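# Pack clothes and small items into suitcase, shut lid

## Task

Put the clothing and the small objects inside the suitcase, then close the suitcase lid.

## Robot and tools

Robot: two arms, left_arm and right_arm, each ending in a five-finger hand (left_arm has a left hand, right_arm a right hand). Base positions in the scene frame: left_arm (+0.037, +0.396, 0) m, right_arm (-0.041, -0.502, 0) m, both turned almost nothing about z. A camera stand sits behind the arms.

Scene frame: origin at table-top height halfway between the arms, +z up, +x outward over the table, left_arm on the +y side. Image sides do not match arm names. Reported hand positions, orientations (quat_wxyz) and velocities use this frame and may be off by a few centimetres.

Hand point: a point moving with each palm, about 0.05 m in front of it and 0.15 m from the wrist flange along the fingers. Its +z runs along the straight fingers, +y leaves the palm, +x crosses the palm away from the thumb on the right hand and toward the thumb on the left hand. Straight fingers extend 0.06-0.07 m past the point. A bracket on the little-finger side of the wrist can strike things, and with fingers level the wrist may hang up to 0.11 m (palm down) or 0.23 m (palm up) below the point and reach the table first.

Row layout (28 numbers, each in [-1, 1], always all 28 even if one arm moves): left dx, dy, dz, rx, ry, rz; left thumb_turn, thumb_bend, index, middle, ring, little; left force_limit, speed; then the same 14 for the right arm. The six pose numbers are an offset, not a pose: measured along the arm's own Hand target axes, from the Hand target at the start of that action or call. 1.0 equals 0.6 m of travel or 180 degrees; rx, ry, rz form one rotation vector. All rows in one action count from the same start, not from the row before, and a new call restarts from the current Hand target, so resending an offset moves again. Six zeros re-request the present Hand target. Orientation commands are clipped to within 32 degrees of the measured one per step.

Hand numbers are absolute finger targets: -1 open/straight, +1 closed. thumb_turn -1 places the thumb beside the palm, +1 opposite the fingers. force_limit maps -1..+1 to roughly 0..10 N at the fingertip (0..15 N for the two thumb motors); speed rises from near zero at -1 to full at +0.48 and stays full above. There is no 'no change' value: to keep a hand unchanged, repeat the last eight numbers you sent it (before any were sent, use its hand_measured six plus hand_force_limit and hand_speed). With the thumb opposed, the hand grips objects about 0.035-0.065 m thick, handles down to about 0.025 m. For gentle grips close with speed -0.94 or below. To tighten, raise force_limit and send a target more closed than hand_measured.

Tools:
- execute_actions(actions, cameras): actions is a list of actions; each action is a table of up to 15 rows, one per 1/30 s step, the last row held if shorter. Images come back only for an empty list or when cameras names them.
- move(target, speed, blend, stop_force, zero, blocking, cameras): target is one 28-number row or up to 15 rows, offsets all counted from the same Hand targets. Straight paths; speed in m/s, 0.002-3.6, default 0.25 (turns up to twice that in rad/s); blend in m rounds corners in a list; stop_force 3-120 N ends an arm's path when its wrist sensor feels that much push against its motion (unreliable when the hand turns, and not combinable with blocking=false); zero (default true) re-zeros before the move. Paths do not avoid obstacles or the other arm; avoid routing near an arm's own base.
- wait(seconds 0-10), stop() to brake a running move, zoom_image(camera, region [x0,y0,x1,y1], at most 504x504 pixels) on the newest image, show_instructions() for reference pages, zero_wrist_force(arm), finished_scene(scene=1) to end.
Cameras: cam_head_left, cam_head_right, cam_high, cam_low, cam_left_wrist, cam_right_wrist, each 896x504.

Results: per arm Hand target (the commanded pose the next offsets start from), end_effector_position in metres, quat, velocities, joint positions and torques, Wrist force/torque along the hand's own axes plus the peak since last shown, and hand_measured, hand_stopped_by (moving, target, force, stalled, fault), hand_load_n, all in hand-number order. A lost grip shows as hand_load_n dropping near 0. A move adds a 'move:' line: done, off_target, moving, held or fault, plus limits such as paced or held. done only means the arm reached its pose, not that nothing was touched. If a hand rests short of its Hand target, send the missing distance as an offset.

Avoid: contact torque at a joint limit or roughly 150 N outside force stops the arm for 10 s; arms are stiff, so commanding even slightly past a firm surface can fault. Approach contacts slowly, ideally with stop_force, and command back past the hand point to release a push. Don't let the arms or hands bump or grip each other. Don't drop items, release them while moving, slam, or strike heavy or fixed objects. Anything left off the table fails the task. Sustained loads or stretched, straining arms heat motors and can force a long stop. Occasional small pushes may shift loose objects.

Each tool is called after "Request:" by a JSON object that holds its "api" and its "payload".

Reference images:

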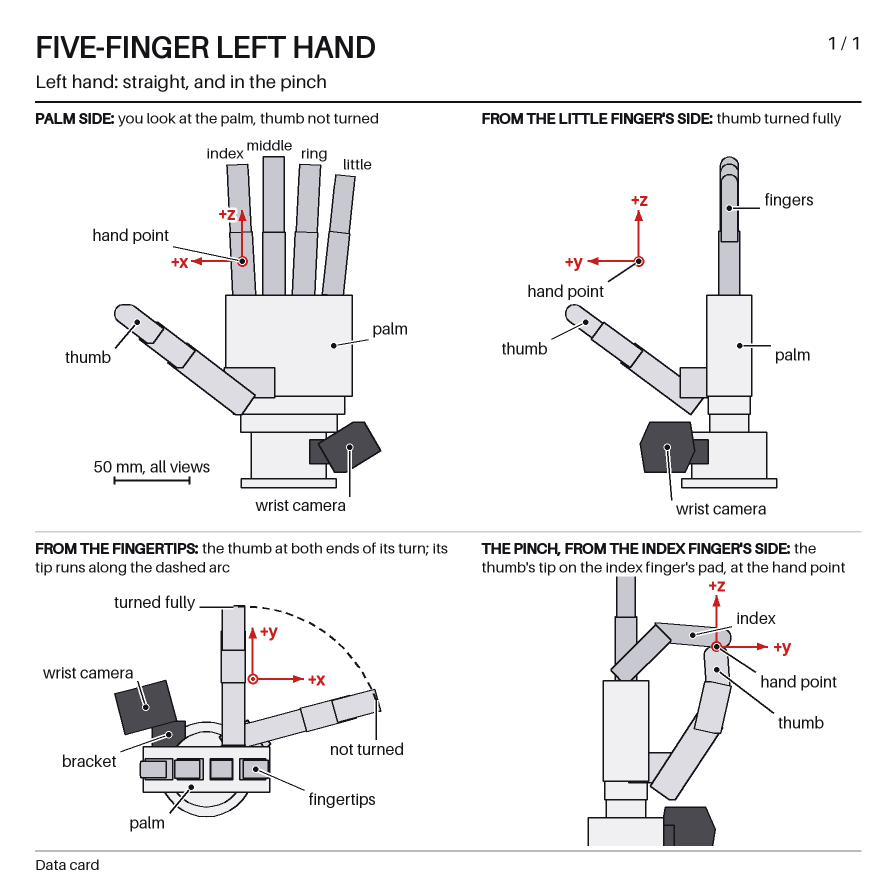

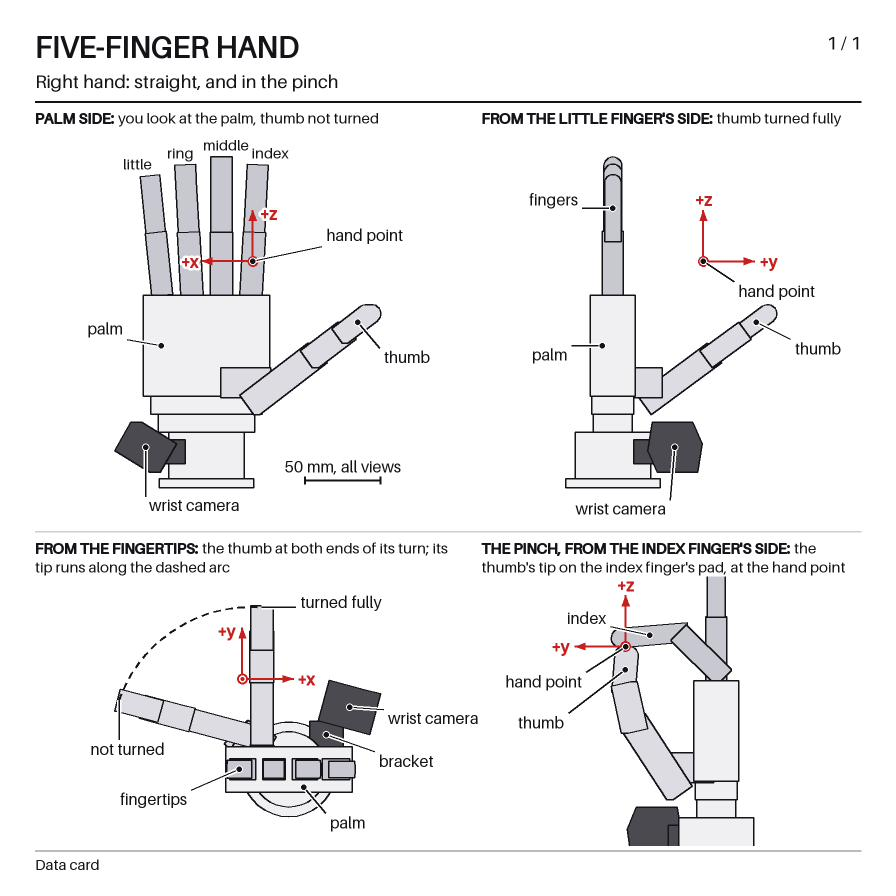

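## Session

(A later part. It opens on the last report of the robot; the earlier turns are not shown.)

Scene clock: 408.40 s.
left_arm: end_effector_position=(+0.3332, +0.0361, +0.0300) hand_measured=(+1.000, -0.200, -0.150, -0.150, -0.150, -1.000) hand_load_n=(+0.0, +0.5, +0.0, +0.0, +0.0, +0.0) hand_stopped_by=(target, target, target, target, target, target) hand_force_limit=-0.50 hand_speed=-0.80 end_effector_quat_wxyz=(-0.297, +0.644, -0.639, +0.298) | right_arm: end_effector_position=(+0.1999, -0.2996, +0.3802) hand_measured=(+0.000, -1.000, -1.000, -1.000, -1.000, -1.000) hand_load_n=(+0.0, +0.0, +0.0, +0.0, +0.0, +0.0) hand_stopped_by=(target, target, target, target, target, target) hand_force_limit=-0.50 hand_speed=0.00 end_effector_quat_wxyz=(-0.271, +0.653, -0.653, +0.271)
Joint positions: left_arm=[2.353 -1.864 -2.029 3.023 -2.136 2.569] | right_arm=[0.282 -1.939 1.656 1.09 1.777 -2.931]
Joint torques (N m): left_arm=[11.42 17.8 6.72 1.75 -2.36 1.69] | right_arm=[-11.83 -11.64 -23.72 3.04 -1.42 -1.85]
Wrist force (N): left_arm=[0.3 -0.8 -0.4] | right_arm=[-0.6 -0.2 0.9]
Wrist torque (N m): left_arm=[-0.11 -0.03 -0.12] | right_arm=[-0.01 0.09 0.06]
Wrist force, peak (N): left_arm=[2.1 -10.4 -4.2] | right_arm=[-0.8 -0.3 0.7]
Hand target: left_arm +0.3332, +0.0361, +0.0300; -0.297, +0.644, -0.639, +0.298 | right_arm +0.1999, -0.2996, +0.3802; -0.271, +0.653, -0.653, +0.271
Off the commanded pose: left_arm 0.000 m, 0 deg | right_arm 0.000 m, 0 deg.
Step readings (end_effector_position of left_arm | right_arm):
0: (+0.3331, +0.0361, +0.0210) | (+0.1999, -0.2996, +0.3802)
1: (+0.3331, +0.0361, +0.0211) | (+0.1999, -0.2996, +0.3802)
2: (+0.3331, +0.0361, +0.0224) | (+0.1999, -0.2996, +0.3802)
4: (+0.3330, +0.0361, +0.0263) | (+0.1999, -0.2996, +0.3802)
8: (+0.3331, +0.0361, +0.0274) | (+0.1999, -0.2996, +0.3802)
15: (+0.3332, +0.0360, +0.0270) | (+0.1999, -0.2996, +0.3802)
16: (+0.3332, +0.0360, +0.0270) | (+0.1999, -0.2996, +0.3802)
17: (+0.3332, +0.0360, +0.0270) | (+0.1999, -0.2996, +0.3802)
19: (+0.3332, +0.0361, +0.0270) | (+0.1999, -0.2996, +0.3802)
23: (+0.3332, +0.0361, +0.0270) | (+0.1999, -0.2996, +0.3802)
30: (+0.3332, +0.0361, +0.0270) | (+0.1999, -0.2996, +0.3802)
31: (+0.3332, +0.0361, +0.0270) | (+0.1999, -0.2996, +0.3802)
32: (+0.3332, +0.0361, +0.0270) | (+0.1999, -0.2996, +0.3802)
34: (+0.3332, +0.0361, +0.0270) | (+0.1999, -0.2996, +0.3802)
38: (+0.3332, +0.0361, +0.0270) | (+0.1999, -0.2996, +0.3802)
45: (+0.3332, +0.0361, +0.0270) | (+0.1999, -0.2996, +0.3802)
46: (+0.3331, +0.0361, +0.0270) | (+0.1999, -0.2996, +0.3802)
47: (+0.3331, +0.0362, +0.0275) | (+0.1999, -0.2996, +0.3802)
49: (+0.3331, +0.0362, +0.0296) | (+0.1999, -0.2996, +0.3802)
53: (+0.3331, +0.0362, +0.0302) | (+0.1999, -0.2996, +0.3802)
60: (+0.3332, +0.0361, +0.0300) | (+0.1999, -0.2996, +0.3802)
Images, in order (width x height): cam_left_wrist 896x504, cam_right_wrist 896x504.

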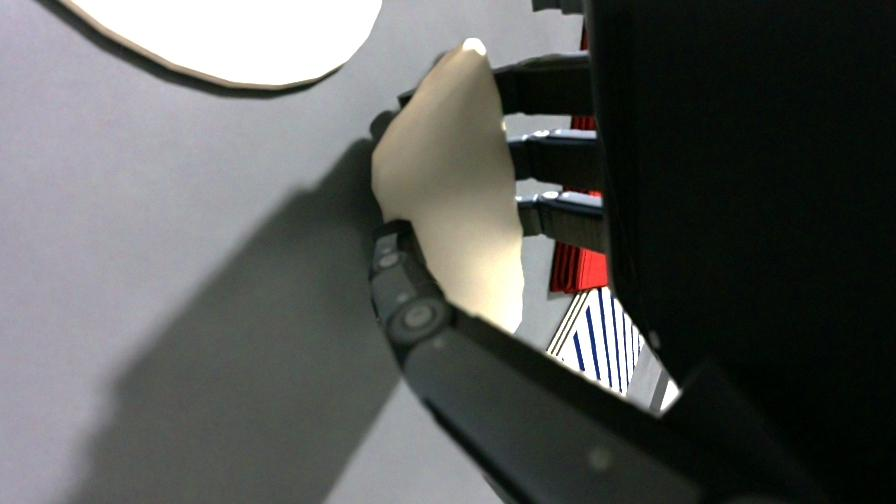

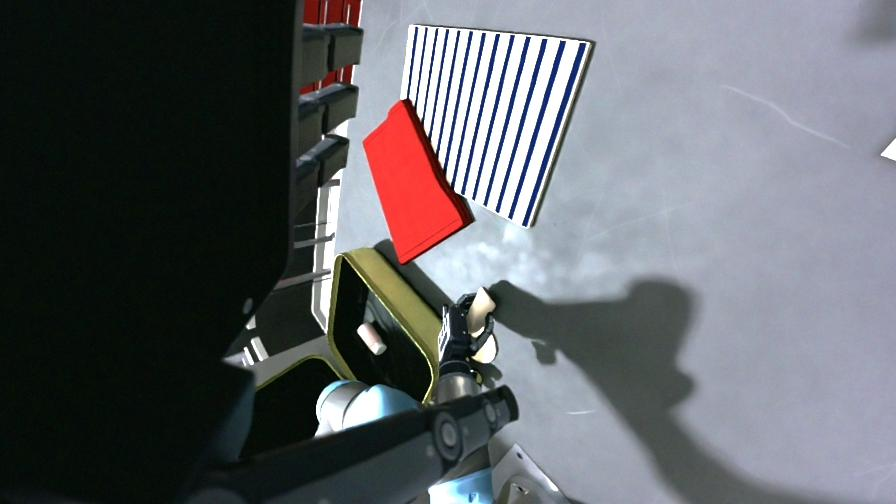

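Request:
{"api": "execute_actions", "payload": {"actions": [[[0,0,0,0,0,0, 1,0.1,0.2,0.2,0.2,-1,-0.4,-0.8, 0,0,0,0,0,0, 0,-1,-1,-1,-1,-1,-0.5,0]],[[0,0,0,0,0,0, 1,0.1,0.2,0.2,0.2,-1,-0.4,-0.8, 0,0,0,0,0,0, 0,-1,-1,-1,-1,-1,-0.5,0]],[[0,0,0,0,0,0, 1,0.1,0.2,0.2,0.2,-1,-0.4,-0.8, 0,0,0,0,0,0, 0,-1,-1,-1,-1,-1,-0.5,0]]], "cameras": ["cam_left_wrist", "cam_right_wrist"]}}

Scene clock: 410.97 s.
left_arm: end_effector_position=(+0.3332, +0.0361, +0.0300) hand_measured=(+1.000, -0.062, +0.106, +0.088, +0.200, -1.000) hand_load_n=(-0.5, +5.0, +5.0, +3.0, +1.0, +0.0) hand_stopped_by=(target, force, force, force, target, target) hand_force_limit=-0.40 hand_speed=-0.80 end_effector_quat_wxyz=(-0.297, +0.644, -0.639, +0.298) | right_arm: end_effector_position=(+0.1999, -0.2996, +0.3802) hand_measured=(+0.000, -1.000, -1.000, -1.000, -1.000, -1.000) hand_load_n=(+0.0, +0.0, +0.0, +0.0, +0.0, +0.0) hand_stopped_by=(target, target, target, target, target, target) hand_force_limit=-0.50 hand_speed=0.00 end_effector_quat_wxyz=(-0.271, +0.653, -0.653, +0.271)
Joint positions: left_arm=[2.353 -1.864 -2.029 3.023 -2.136 2.569] | right_arm=[0.282 -1.939 1.656 1.09 1.777 -2.931]
Joint torques (N m): left_arm=[7.96 18.53 8.82 1.14 -2.64 -2.51] | right_arm=[-11.01 -11.79 -24.3 3.01 -1.35 -1.85]
Wrist force (N): left_arm=[0.3 -0.7 -0.3] | right_arm=[-0.6 -0.1 0.6]
Wrist torque (N m): left_arm=[-0.11 -0.03 -0.12] | right_arm=[0.02 0.11 0.06]
Wrist force, peak (N): left_arm=[0.3 -1.0 -0.5] | right_arm=[-0.8 0.1 0.8]
Hand target: left_arm +0.3332, +0.0361, +0.0300; -0.297, +0.644, -0.639, +0.298 | right_arm +0.1999, -0.2996, +0.3802; -0.271, +0.653, -0.653, +0.271
Off the commanded pose: left_arm 0.000 m, 0 deg | right_arm 0.000 m, 0 deg.
Step readings (end_effector_position of left_arm | right_arm):
0: (+0.3332, +0.0361, +0.0300) | (+0.1999, -0.2996, +0.3802)
1: (+0.3332, +0.0361, +0.0300) | (+0.1999, -0.2996, +0.3802)
2: (+0.3332, +0.0361, +0.0300) | (+0.1999, -0.2996, +0.3802)
4: (+0.3332, +0.0361, +0.0300) | (+0.1999, -0.2996, +0.3802)
8: (+0.3332, +0.0361, +0.0300) | (+0.1999, -0.2996, +0.3802)
15: (+0.3332, +0.0361, +0.0300) | (+0.1999, -0.2996, +0.3802)
16: (+0.3332, +0.0361, +0.0300) | (+0.1999, -0.2996, +0.3802)
17: (+0.3332, +0.0361, +0.0300) | (+0.1999, -0.2996, +0.3802)
19: (+0.3332, +0.0361, +0.0300) | (+0.1999, -0.2996, +0.3802)
23: (+0.3332, +0.0361, +0.0300) | (+0.1999, -0.2996, +0.3802)
30: (+0.3332, +0.0361, +0.0300) | (+0.1999, -0.2996, +0.3802)
31: (+0.3332, +0.0361, +0.0300) | (+0.1999, -0.2996, +0.3802)
32: (+0.3332, +0.0361, +0.0300) | (+0.1999, -0.2996, +0.3802)
34: (+0.3332, +0.0361, +0.0300) | (+0.1999, -0.2996, +0.3802)
38: (+0.3332, +0.0361, +0.0300) | (+0.1999, -0.2996, +0.3802)
45: (+0.3332, +0.0361, +0.0300) | (+0.1999, -0.2996, +0.3802)
Images, in order (width x height): cam_left_wrist 896x504, cam_right_wrist 896x504.

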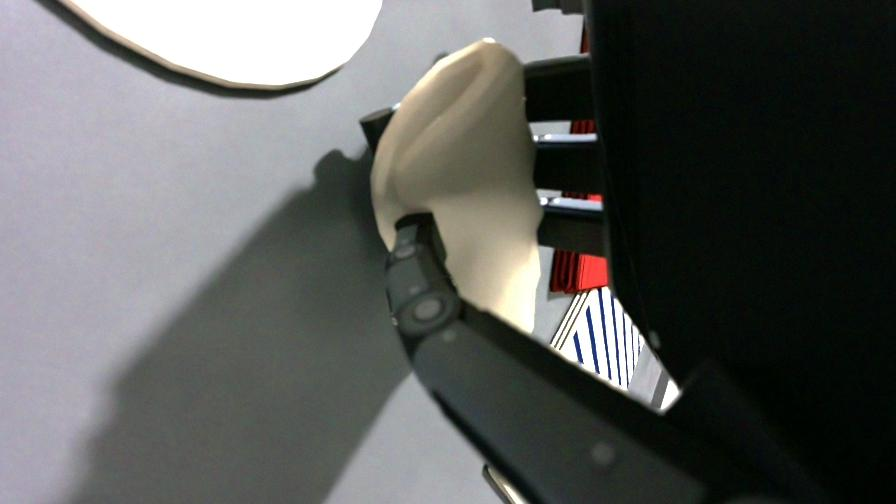

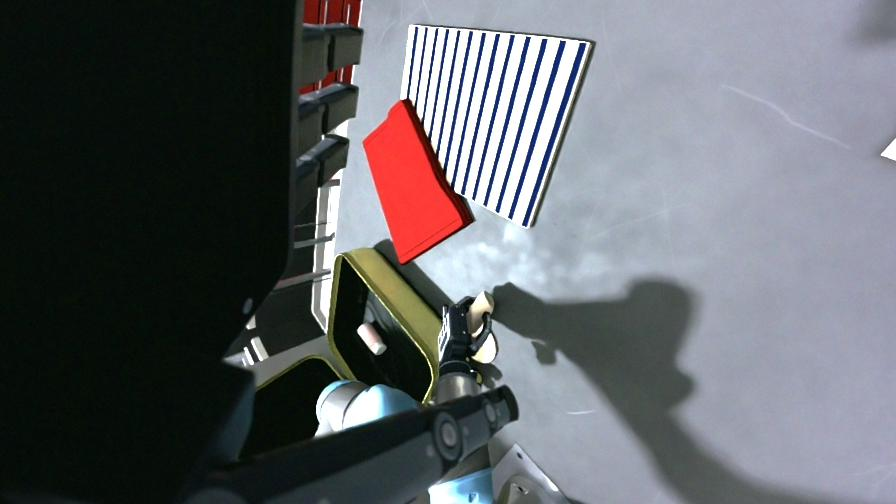

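Request:
{"api": "move", "payload": {"target": [[0, -0.2553, -0.2143, 0, 0, 0, 1, 0.1, 0.2, 0.2, 0.2, -1, -0.4, -0.8, 0, 0, 0, 0, 0, 0, 0, -1, -1, -1, -1, -1, -0.5, 0],[-0.4733, -0.567, 0.1051, 0, -0.383, -0.3215, 1, 0.1, 0.2, 0.2, 0.2, -1, -0.4, -0.8, 0, 0, 0, 0, 0, 0, 0, -1, -1, -1, -1, -1, -0.5, 0],[-0.4733, -0.3245, 0.3087, 0, -0.383, -0.3215, 1, 0.1, 0.2, 0.2, 0.2, -1, -0.4, -0.8, -0.7543, 0.1449, 0.4442, 0.0275, 0.082, 0.0751, 0, -1, -1, -1, -1, -1, -0.5, 0]], "cameras": ["all"], "speed": 0.3, "blend": [0.05, 0.02, 0]}}

Scene clock: 420.23 s.
left_arm: end_effector_position=(+0.5992, +0.3216, +0.1009) hand_measured=(+1.000, -0.062, +0.106, +0.088, +0.200, -1.000) hand_load_n=(+0.0, +5.0, +5.0, +3.0, +0.5, +0.0) hand_stopped_by=(target, force, force, force, target, target) hand_force_limit=-0.40 hand_speed=-0.80 end_effector_quat_wxyz=(-0.420, +0.907, +0.001, -0.003) | right_arm: end_effector_position=(+0.2857, +0.0089, +0.2084) hand_measured=(+0.000, -1.000, -1.000, -1.000, -1.000, -1.000) hand_load_n=(+0.0, +0.0, +0.0, +0.0, +0.0, +0.0) hand_stopped_by=(target, target, target, target, target, target) hand_force_limit=-0.50 hand_speed=0.00 end_effector_quat_wxyz=(+0.255, -0.565, +0.716, -0.323)
Joint positions: left_arm=[2.96 -2.378 -1.206 1.808 -2.42 1.306] | right_arm=[0.983 -0.989 1.15 1.046 2.354 -2.064]
Joint torques (N m): left_arm=[-9.65 65.26 21.38 -5.01 0.58 1.48] | right_arm=[-10.94 -31.53 -24.13 0.77 -1.34 -2.02]
Wrist force (N): left_arm=[-0.3 -0.4 0.6] | right_arm=[-0.8 -0.2 0.8]
Wrist torque (N m): left_arm=[-0.09 0.10 -0.12] | right_arm=[-0.02 0.16 -0.03]
Wrist force, peak (N): left_arm=[0.8 -1.5 0.7] | right_arm=[-8.6 7.5 5.8]
Hand target: left_arm +0.5992, +0.3216, +0.1010; -0.420, +0.907, +0.001, -0.003 (not the last commanded pose) | right_arm +0.2857, +0.0089, +0.2082; +0.255, -0.565, +0.716, -0.323 (not the last commanded pose)
Off the commanded pose: left_arm 0.043 m, 0 deg | right_arm 0.169 m, 7 deg.
move: held (right_arm; a check stopped the path), off_target (left_arm; braked when a check withheld steps of right_arm); path passed 2 of 3 targets; limits=held
pose unreachable (right arm): on one or more control steps of this call, first in action 0 (counted from 0), this arm could not follow its commanded pose, so it was not sent that pose on those steps. It may still have moved: this result reports where it is.
cause: moving toward the commanded pose would bring a part of the arm too close to another arm (a part of this arm just beyond joint 4 (wrist 1) and a part of the left arm just beyond its joint 2 (shoulder lift), 20 mm apart when this arm was first held).

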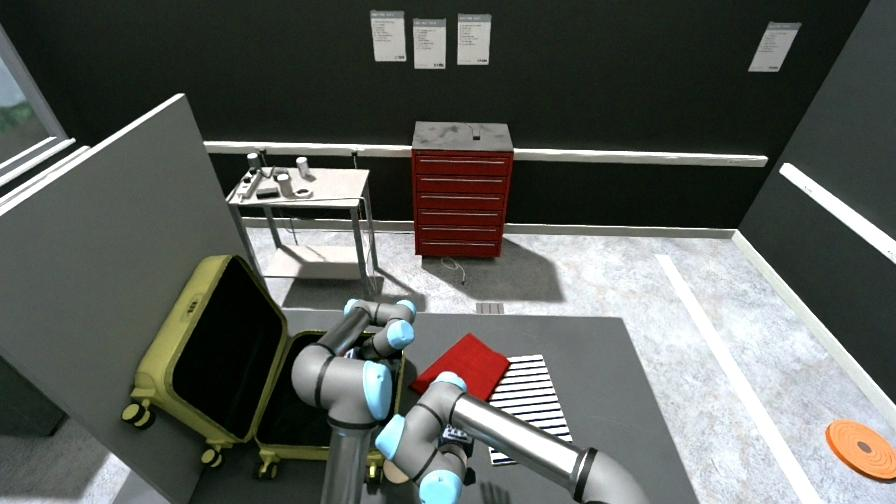

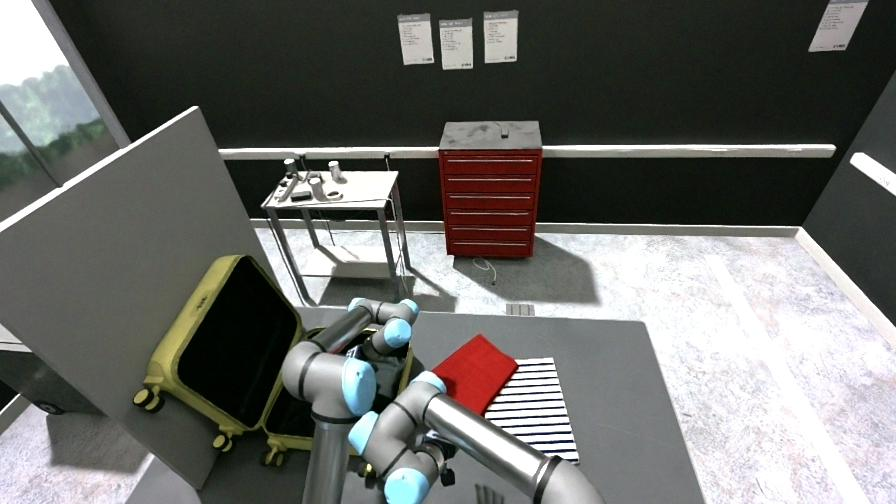

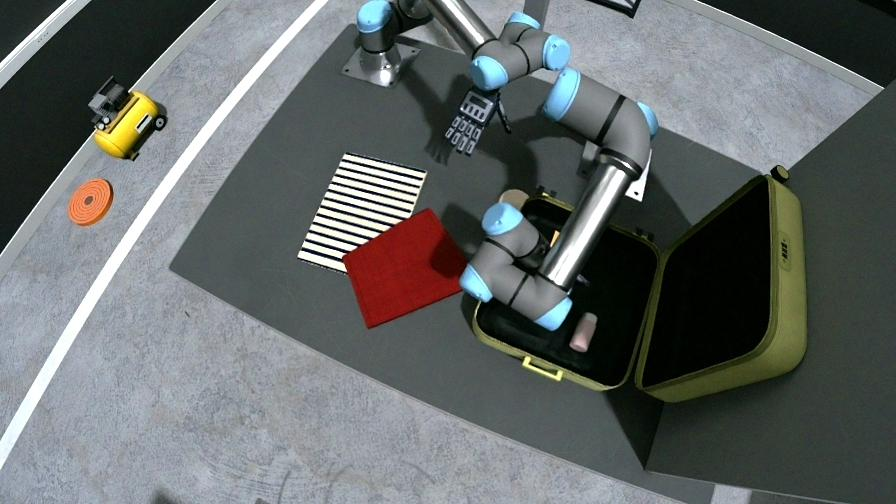

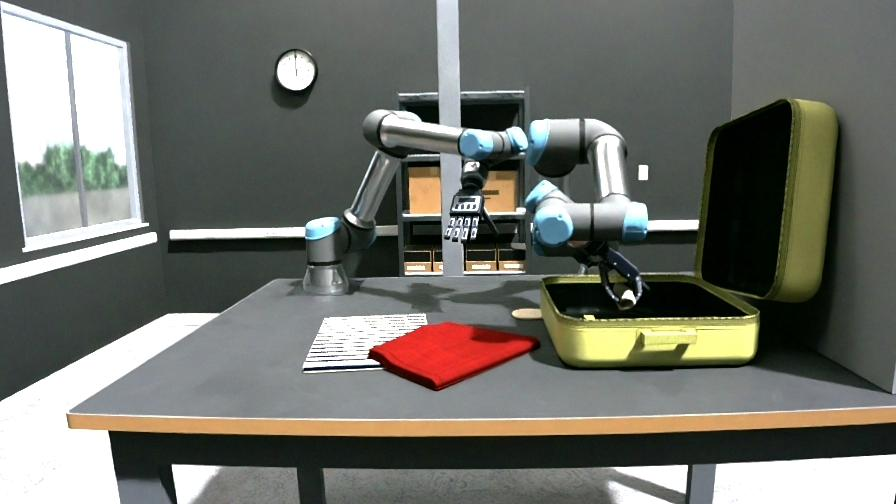

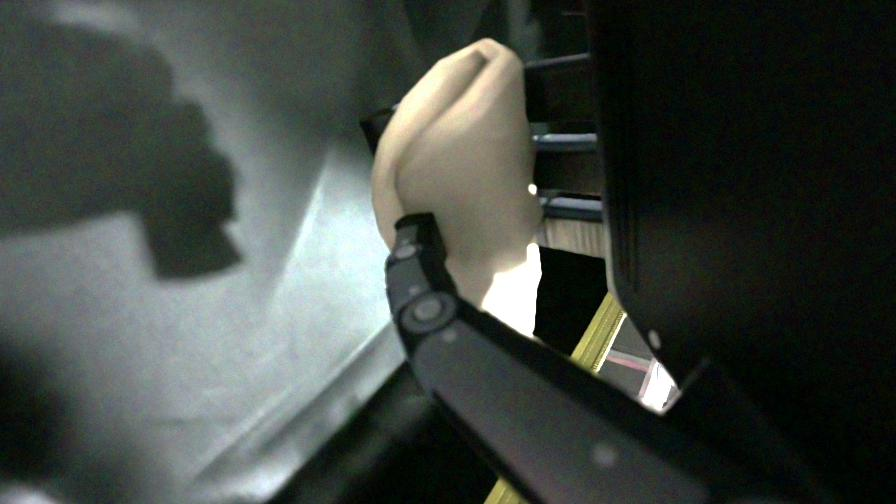

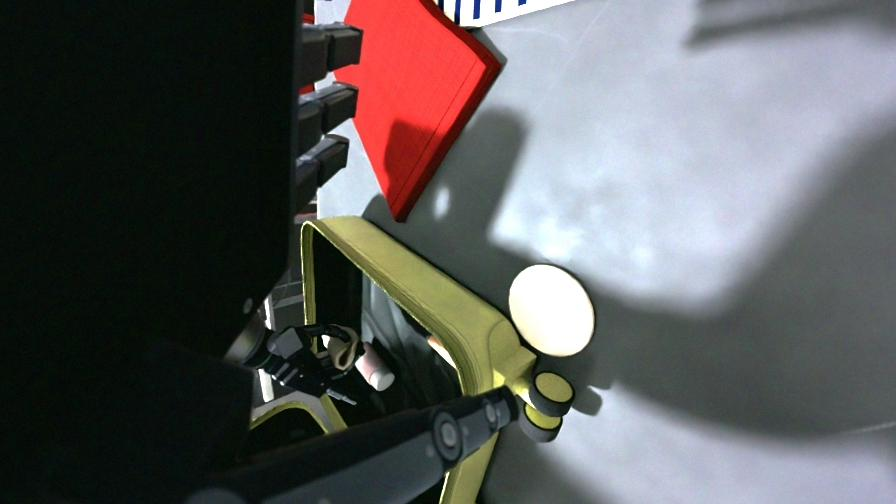

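Request:
{"api": "move", "payload": {"target": [[0, 0.0711, 0.0604, 0, 0, 0, 1, 0.1, 0.2, 0.2, 0.2, -1, -0.4, -0.8, 0, 0, 0, 0, 0, 0, 0, -1, -1, -1, -1, -1, -0.5, 0],[0, 0.0711, 0.0604, 0, 0, 0, 1, -0.6, -0.5, -0.5, -0.5, -1, -0.4, -0.4, 0, 0, 0, 0, 0, 0, 0, -1, -1, -1, -1, -1, -0.5, 0],[0, -0.2527, -0.2146, 0, 0, 0, 1, -0.6, -0.5, -0.5, -0.5, -1, -0.4, -0.4, 0, 0, 0, 0, 0, 0, 0, -1, -1, -1, -1, -1, -0.5, 0]], "cameras": ["cam_left_wrist", "cam_right_wrist", "cam_high"], "speed": [0.08, 0.08, 0.25]}}

Scene clock: 425.83 s.
left_arm: end_effector_position=(+0.5992, +0.3217, +0.2493) hand_measured=(+1.000, -0.600, -0.500, -0.500, -0.500, -1.000) hand_load_n=(+0.0, +0.0, +0.0, +0.0, +0.0, +0.0) hand_stopped_by=(target, target, target, target, target, target) hand_force_limit=-0.40 hand_speed=-0.40 end_effector_quat_wxyz=(-0.420, +0.907, +0.001, -0.002) | right_arm: end_effector_position=(+0.2857, +0.0089, +0.2082) hand_measured=(+0.000, -1.000, -1.000, -1.000, -1.000, -1.000) hand_load_n=(+0.0, +0.0, +0.0, +0.0, +0.0, +0.0) hand_stopped_by=(target, target, target, target, target, target) hand_force_limit=-0.50 hand_speed=0.00 end_effector_quat_wxyz=(+0.255, -0.565, +0.716, -0.323)
Joint positions: left_arm=[2.96 -2.266 -1.008 1.501 -2.421 1.308] | right_arm=[0.983 -0.988 1.15 1.046 2.354 -2.064]
Joint torques (N m): left_arm=[1.36 41.32 19.46 -0.74 0.44 2.55] | right_arm=[-11.67 -31.93 -23.23 0.22 -1.32 -0.59]
Wrist force (N): left_arm=[0.2 -0.5 0.5] | right_arm=[-0.8 -0.6 0.9]
Wrist torque (N m): left_arm=[-0.08 0.00 -0.13] | right_arm=[-0.08 0.14 -0.04]
Wrist force, peak (N): left_arm=[-1.9 -9.4 -6.7] | right_arm=[-1.0 -0.6 1.2]
Hand target: left_arm +0.5993, +0.3217, +0.2493; -0.420, +0.907, +0.001, -0.002 (not the last commanded pose) | right_arm +0.2857, +0.0089, +0.2082; +0.255, -0.565, +0.716, -0.323
Off the commanded pose: left_arm 0.051 m, 0 deg | right_arm 0.000 m, 0 deg.
move: held (left_arm; a check stopped the path); path passed 2 of 3 targets; limits=held
pose unreachable (left arm): on one or more control steps of this call, first in action 0 (counted from 0), this arm could not follow its commanded pose, so it was not sent that pose on those steps. It may still have moved: this result reports where it is.
cause: moving toward the commanded pose would bring two parts of the arm too close to each other (joints 4 (wrist 1) to 6 (wrist 3) lie between them).
Images, in order (width x height): cam_high 896x504, cam_left_wrist 896x504, cam_right_wrist 896x504.

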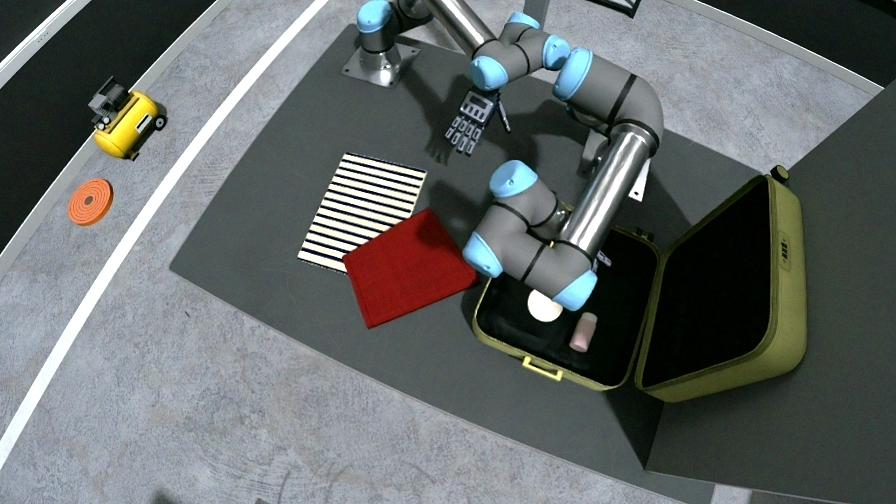

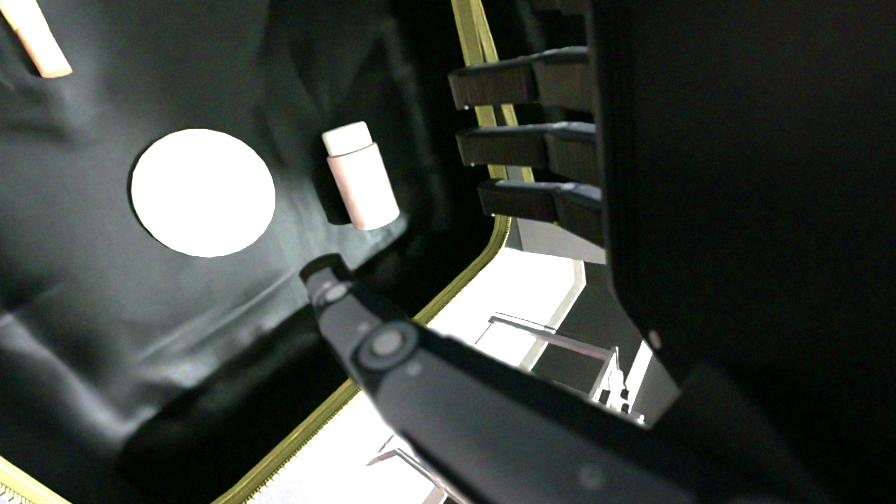

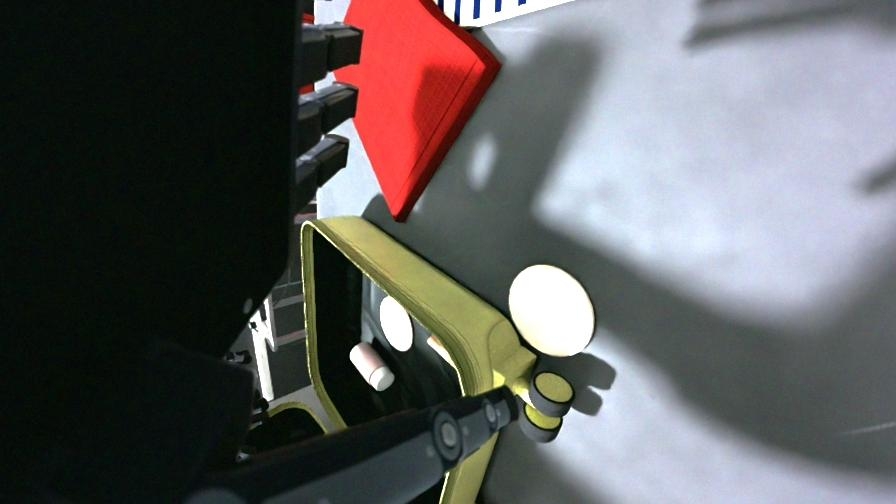

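Request:
{"api": "move", "payload": {"target": [0, 0, 0, 0, 0, 0, 1, -0.6, -0.5, -0.5, -0.5, -1, -0.4, -0.4, -0.121, 0.2407, 0.1018, -0.0182, -0.2166, -0.2034, -1, -1, -1, -1, -1, -1, -0.5, 0], "cameras": ["cam_right_wrist", "cam_left_wrist", "cam_high", "cam_low"], "speed": 0.25}}

Scene clock: 437.83 s.
left_arm: end_effector_position=(+0.5993, +0.3217, +0.2493) hand_measured=(+1.000, -0.600, -0.500, -0.500, -0.500, -1.000) hand_load_n=(+0.0, +0.0, +0.0, +0.0, +0.0, +0.0) hand_stopped_by=(target, target, target, target, target, target) hand_force_limit=-0.40 hand_speed=-0.40 end_effector_quat_wxyz=(-0.420, +0.907, +0.001, -0.002) | right_arm: end_effector_position=(+0.2543, +0.0911, +0.0596) hand_measured=(-1.000, -1.000, -1.000, -1.000, -1.000, -1.000) hand_load_n=(+0.0, +0.0, +0.0, +0.0, +0.0, +0.0) hand_stopped_by=(target, target, target, target, target, target) hand_force_limit=-0.50 hand_speed=0.00 end_effector_quat_wxyz=(-0.347, +0.837, -0.391, +0.162)
Joint positions: left_arm=[2.96 -2.266 -1.008 1.501 -2.42 1.308] | right_arm=[0.89 -1.002 1.456 0.342 1.713 -2.997]
Joint torques (N m): left_arm=[1.26 39.33 23.88 -4.91 0.71 1.94] | right_arm=[9.69 -43.72 -23.33 2.17 -1.52 -2.09]
Wrist force (N): left_arm=[0.1 -0.4 0.3] | right_arm=[-0.7 -0.4 0.8]
Wrist torque (N m): left_arm=[-0.07 0.00 -0.14] | right_arm=[-0.07 0.14 0.03]
Wrist force, peak (N): left_arm=[-0.1 -0.7 0.5] | right_arm=[-1.1 -0.2 1.4]
Hand target: left_arm +0.5993, +0.3217, +0.2493; -0.420, +0.907, +0.001, -0.002 | right_arm +0.2542, +0.0912, +0.0596; -0.347, +0.837, -0.390, +0.161
Off the commanded pose: left_arm 0.000 m, 0 deg | right_arm 0.000 m, 0 deg.
move: done
Images, in order (width x height): cam_high 896x504, cam_low 896x504, cam_left_wrist 896x504, cam_right_wrist 896x504.

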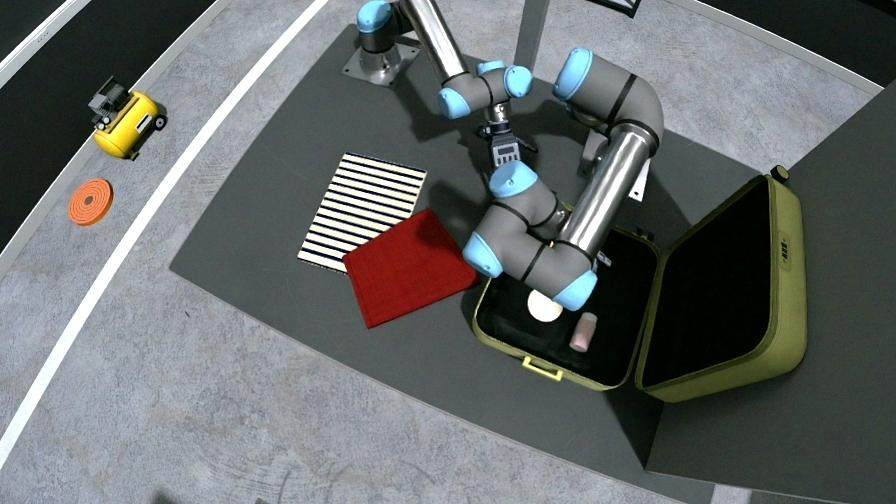

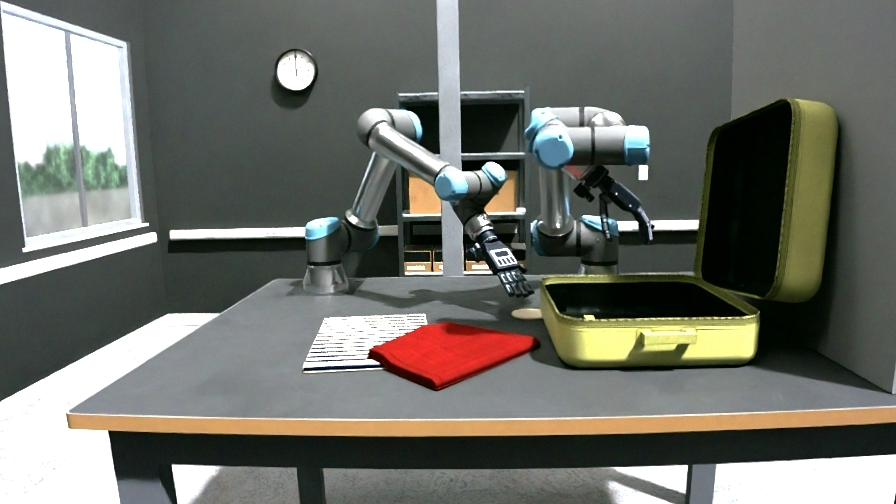

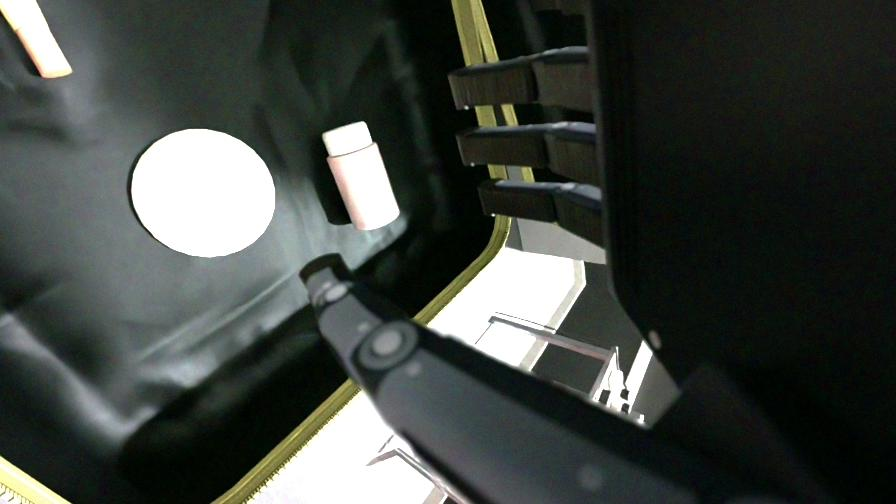

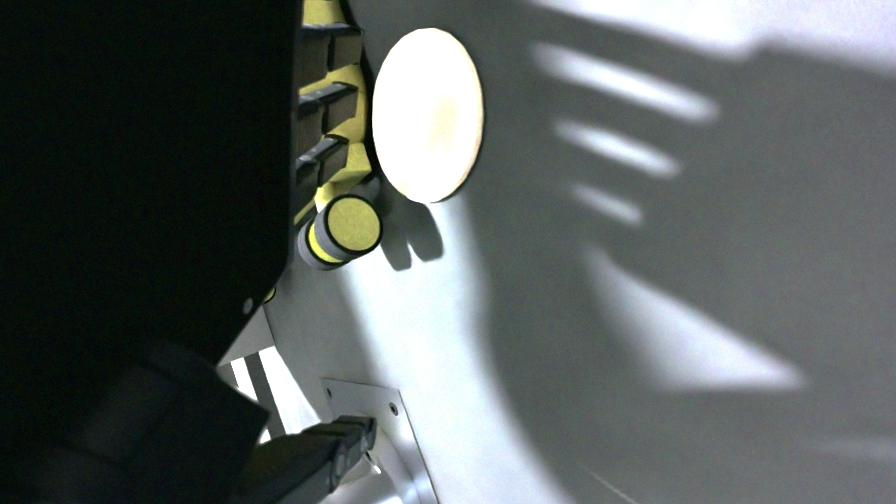

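Request:
{"api": "move", "payload": {"target": [0, 0, 0, 0, 0, 0, 1, -0.6, -0.5, -0.5, -0.5, -1, -0.4, -0.4, 0, 0.0566, 0.0566, 0, 0, 0, -1, -1, -1, -1, -1, -1, -0.5, 0], "cameras": ["cam_right_wrist"], "speed": 0.03, "stop_force": 4}}

Scene clock: 442.30 s.
left_arm: end_effector_position=(+0.5993, +0.3217, +0.2493) hand_measured=(+1.000, -0.600, -0.500, -0.500, -0.500, -1.000) hand_load_n=(+0.0, +0.0, -0.5, +0.0, +0.0, +0.0) hand_stopped_by=(target, target, target, target, target, target) hand_force_limit=-0.40 hand_speed=-0.40 end_effector_quat_wxyz=(-0.420, +0.907, +0.001, -0.002) | right_arm: end_effector_position=(+0.2542, +0.0912, +0.0143) hand_measured=(-1.000, -1.000, -1.000, -1.000, -1.000, -1.000) hand_load_n=(+0.0, +0.0, +0.0, +0.5, +0.0, +0.0) hand_stopped_by=(target, target, target, target, target, target) hand_force_limit=-0.50 hand_speed=0.00 end_effector_quat_wxyz=(-0.347, +0.837, -0.390, +0.161)
Joint positions: left_arm=[2.96 -2.266 -1.008 1.501 -2.42 1.308] | right_arm=[0.89 -0.951 1.5 0.245 1.713 -2.997]
Joint torques (N m): left_arm=[1.58 38.78 23.28 -4.88 0.69 1.16] | right_arm=[7.7 -29.7 -20.82 -1.17 1.66 1.27]
Wrist force (N): left_arm=[0.0 -0.6 0.4] | right_arm=[-0.7 -4.4 -2.9]
Wrist torque (N m): left_arm=[-0.08 0.02 -0.15] | right_arm=[0.29 0.21 -0.03]
Wrist force, peak (N): left_arm=[0.2 -0.7 0.5] | right_arm=[-0.9 -8.1 -7.1]
Hand target: left_arm +0.5993, +0.3217, +0.2493; -0.420, +0.907, +0.001, -0.002 | right_arm +0.2542, +0.0912, +0.0143; -0.347, +0.837, -0.390, +0.161 (not the last commanded pose)
Off the commanded pose: left_arm 0.000 m, 0 deg | right_arm 0.003 m, 0 deg.
move: contact (right_arm)
Images, in order (width x height): cam_right_wrist 896x504.

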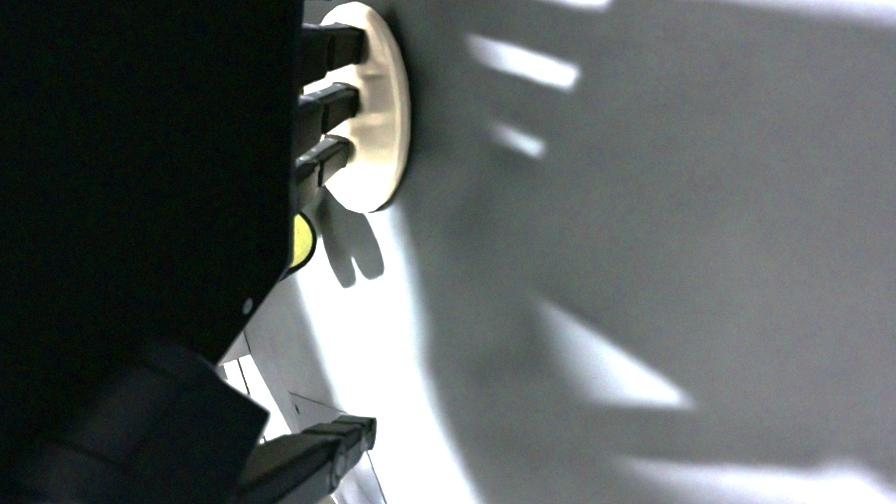

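Request:
{"api": "move", "payload": {"target": [0, 0, 0, 0, 0, 0, 1, -0.6, -0.5, -0.5, -0.5, -1, -0.4, -0.4, 0.1021, 0.0614, -0.0598, 0, 0, 0, -1, -1, -1, -1, -1, -1, -0.5, 0], "cameras": ["cam_right_wrist"], "speed": 0.06}}

Scene clock: 444.80 s.
left_arm: end_effector_position=(+0.5993, +0.3217, +0.2493) hand_measured=(+1.000, -0.600, -0.500, -0.500, -0.500, -1.000) hand_load_n=(+0.0, +0.0, +0.0, +0.0, +0.0, +0.0) hand_stopped_by=(target, target, target, target, target, target) hand_force_limit=-0.40 hand_speed=-0.40 end_effector_quat_wxyz=(-0.420, +0.907, +0.001, -0.002) | right_arm: end_effector_position=(+0.2543, +0.0113, +0.0136) hand_measured=(-1.000, -1.000, -1.000, -1.000, -1.000, -1.000) hand_load_n=(+0.0, +0.0, -0.5, +0.5, +0.0, +0.0) hand_stopped_by=(target, target, target, target, target, target) hand_force_limit=-0.50 hand_speed=0.00 end_effector_quat_wxyz=(-0.347, +0.837, -0.390, +0.162)
Joint positions: left_arm=[2.96 -2.266 -1.008 1.501 -2.42 1.308] | right_arm=[0.778 -1.097 1.748 0.136 1.634 -3.077]
Joint torques (N m): left_arm=[1.26 39.35 23.58 -4.91 0.82 0.86] | right_arm=[7.08 -26.25 -10.86 4.61 2.72 1.75]
Wrist force (N): left_arm=[0.1 -0.4 0.4] | right_arm=[-3.0 -5.9 -2.2]
Wrist torque (N m): left_arm=[-0.07 0.01 -0.15] | right_arm=[0.34 0.07 -0.19]
Wrist force, peak (N): left_arm=[0.0 -0.7 0.5] | right_arm=[-3.9 -7.2 -1.6]
Hand target: left_arm +0.5993, +0.3217, +0.2493; -0.420, +0.907, +0.001, -0.002 | right_arm +0.2542, +0.0112, +0.0135; -0.347, +0.837, -0.390, +0.161
Off the commanded pose: left_arm 0.000 m, 0 deg | right_arm 0.000 m, 0 deg.
move: done
Images, in order (width x height): cam_right_wrist 896x504.

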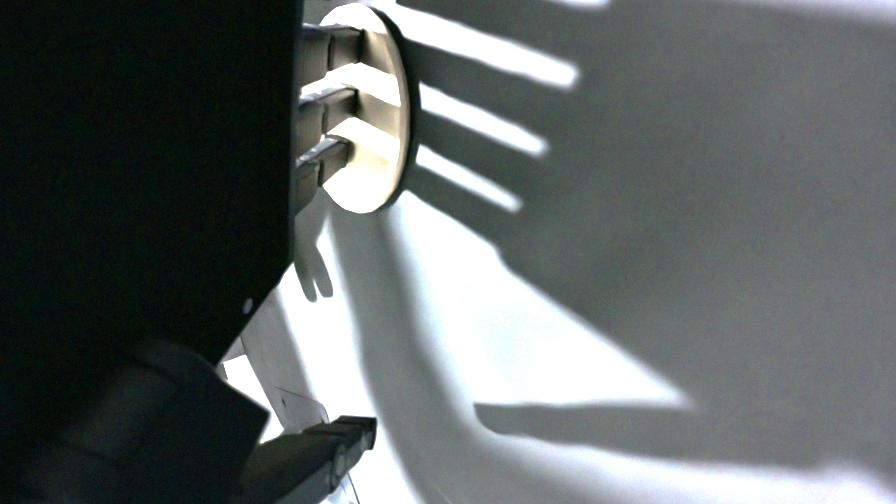

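Request:
{"api": "move", "payload": {"target": [[0, 0, 0, 0, 0, 0, 1, -0.6, -0.5, -0.5, -0.5, -1, -0.4, -0.4, 0, -0.0589, -0.0589, 0, 0, 0, -1, -1, -1, -1, -1, -1, -0.5, 0],[0, 0, 0, 0, 0, 0, 1, -0.6, -0.5, -0.5, -0.5, -1, -0.4, -0.4, 0.01, -0.1458, 0.0362, 0.0278, 0, 0, 1, -1, -1, -1, -1, -1, -0.5, 0]], "cameras": ["cam_right_wrist"], "speed": 0.15}}

Scene clock: 449.63 s.
left_arm: end_effector_position=(+0.5993, +0.3217, +0.2493) hand_measured=(+1.000, -0.600, -0.500, -0.500, -0.500, -1.000) hand_load_n=(+0.0, +0.0, +0.5, +0.0, +0.0, +0.0) hand_stopped_by=(target, target, target, target, target, target) hand_force_limit=-0.40 hand_speed=-0.40 end_effector_quat_wxyz=(-0.420, +0.907, +0.001, -0.002) | right_arm: end_effector_position=(+0.3172, +0.0562, +0.0601) hand_measured=(+1.000, -1.000, -1.000, -1.000, -1.000, -1.000) hand_load_n=(+0.0, +0.0, +0.0, +0.0, +0.0, +0.0) hand_stopped_by=(target, target, target, target, target, target) hand_force_limit=-0.50 hand_speed=0.00 end_effector_quat_wxyz=(-0.383, +0.821, -0.383, +0.178)
Joint positions: left_arm=[2.96 -2.266 -1.008 1.501 -2.42 1.308] | right_arm=[0.755 -1.053 1.554 0.197 1.622 -3.098]
Joint torques (N m): left_arm=[1.55 39.09 23.87 -4.87 0.73 0.14] | right_arm=[9.12 -29.4 -21.18 -0.08 2.03 1.74]
Wrist force (N): left_arm=[-0.2 -0.6 0.2] | right_arm=[-0.8 -0.7 1.0]
Wrist torque (N m): left_arm=[-0.08 0.05 -0.16] | right_arm=[-0.09 0.15 0.05]
Wrist force, peak (N): left_arm=[0.0 -0.6 0.6] | right_arm=[-3.1 -6.4 -2.5]
Hand target: left_arm +0.5993, +0.3217, +0.2493; -0.420, +0.907, +0.001, -0.002 | right_arm +0.3172, +0.0563, +0.0601; -0.383, +0.821, -0.383, +0.178
Off the commanded pose: left_arm 0.000 m, 0 deg | right_arm 0.000 m, 0 deg.
move: done
Images, in order (width x height): cam_right_wrist 896x504.

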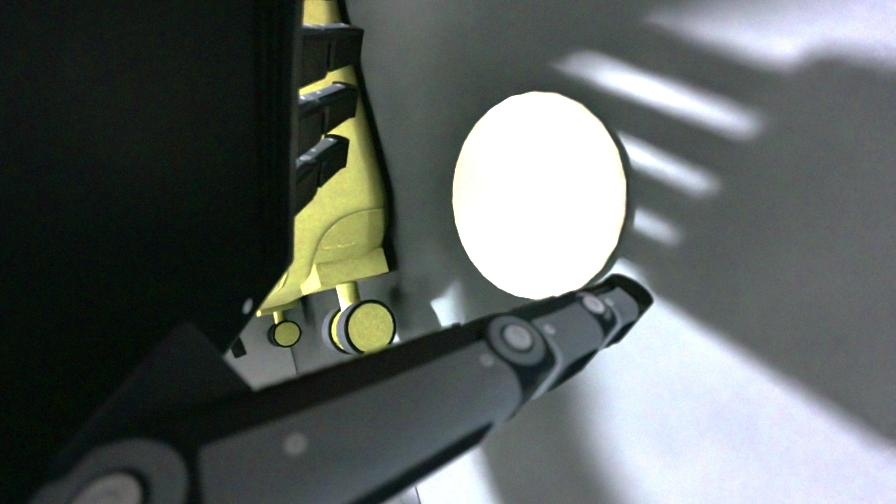

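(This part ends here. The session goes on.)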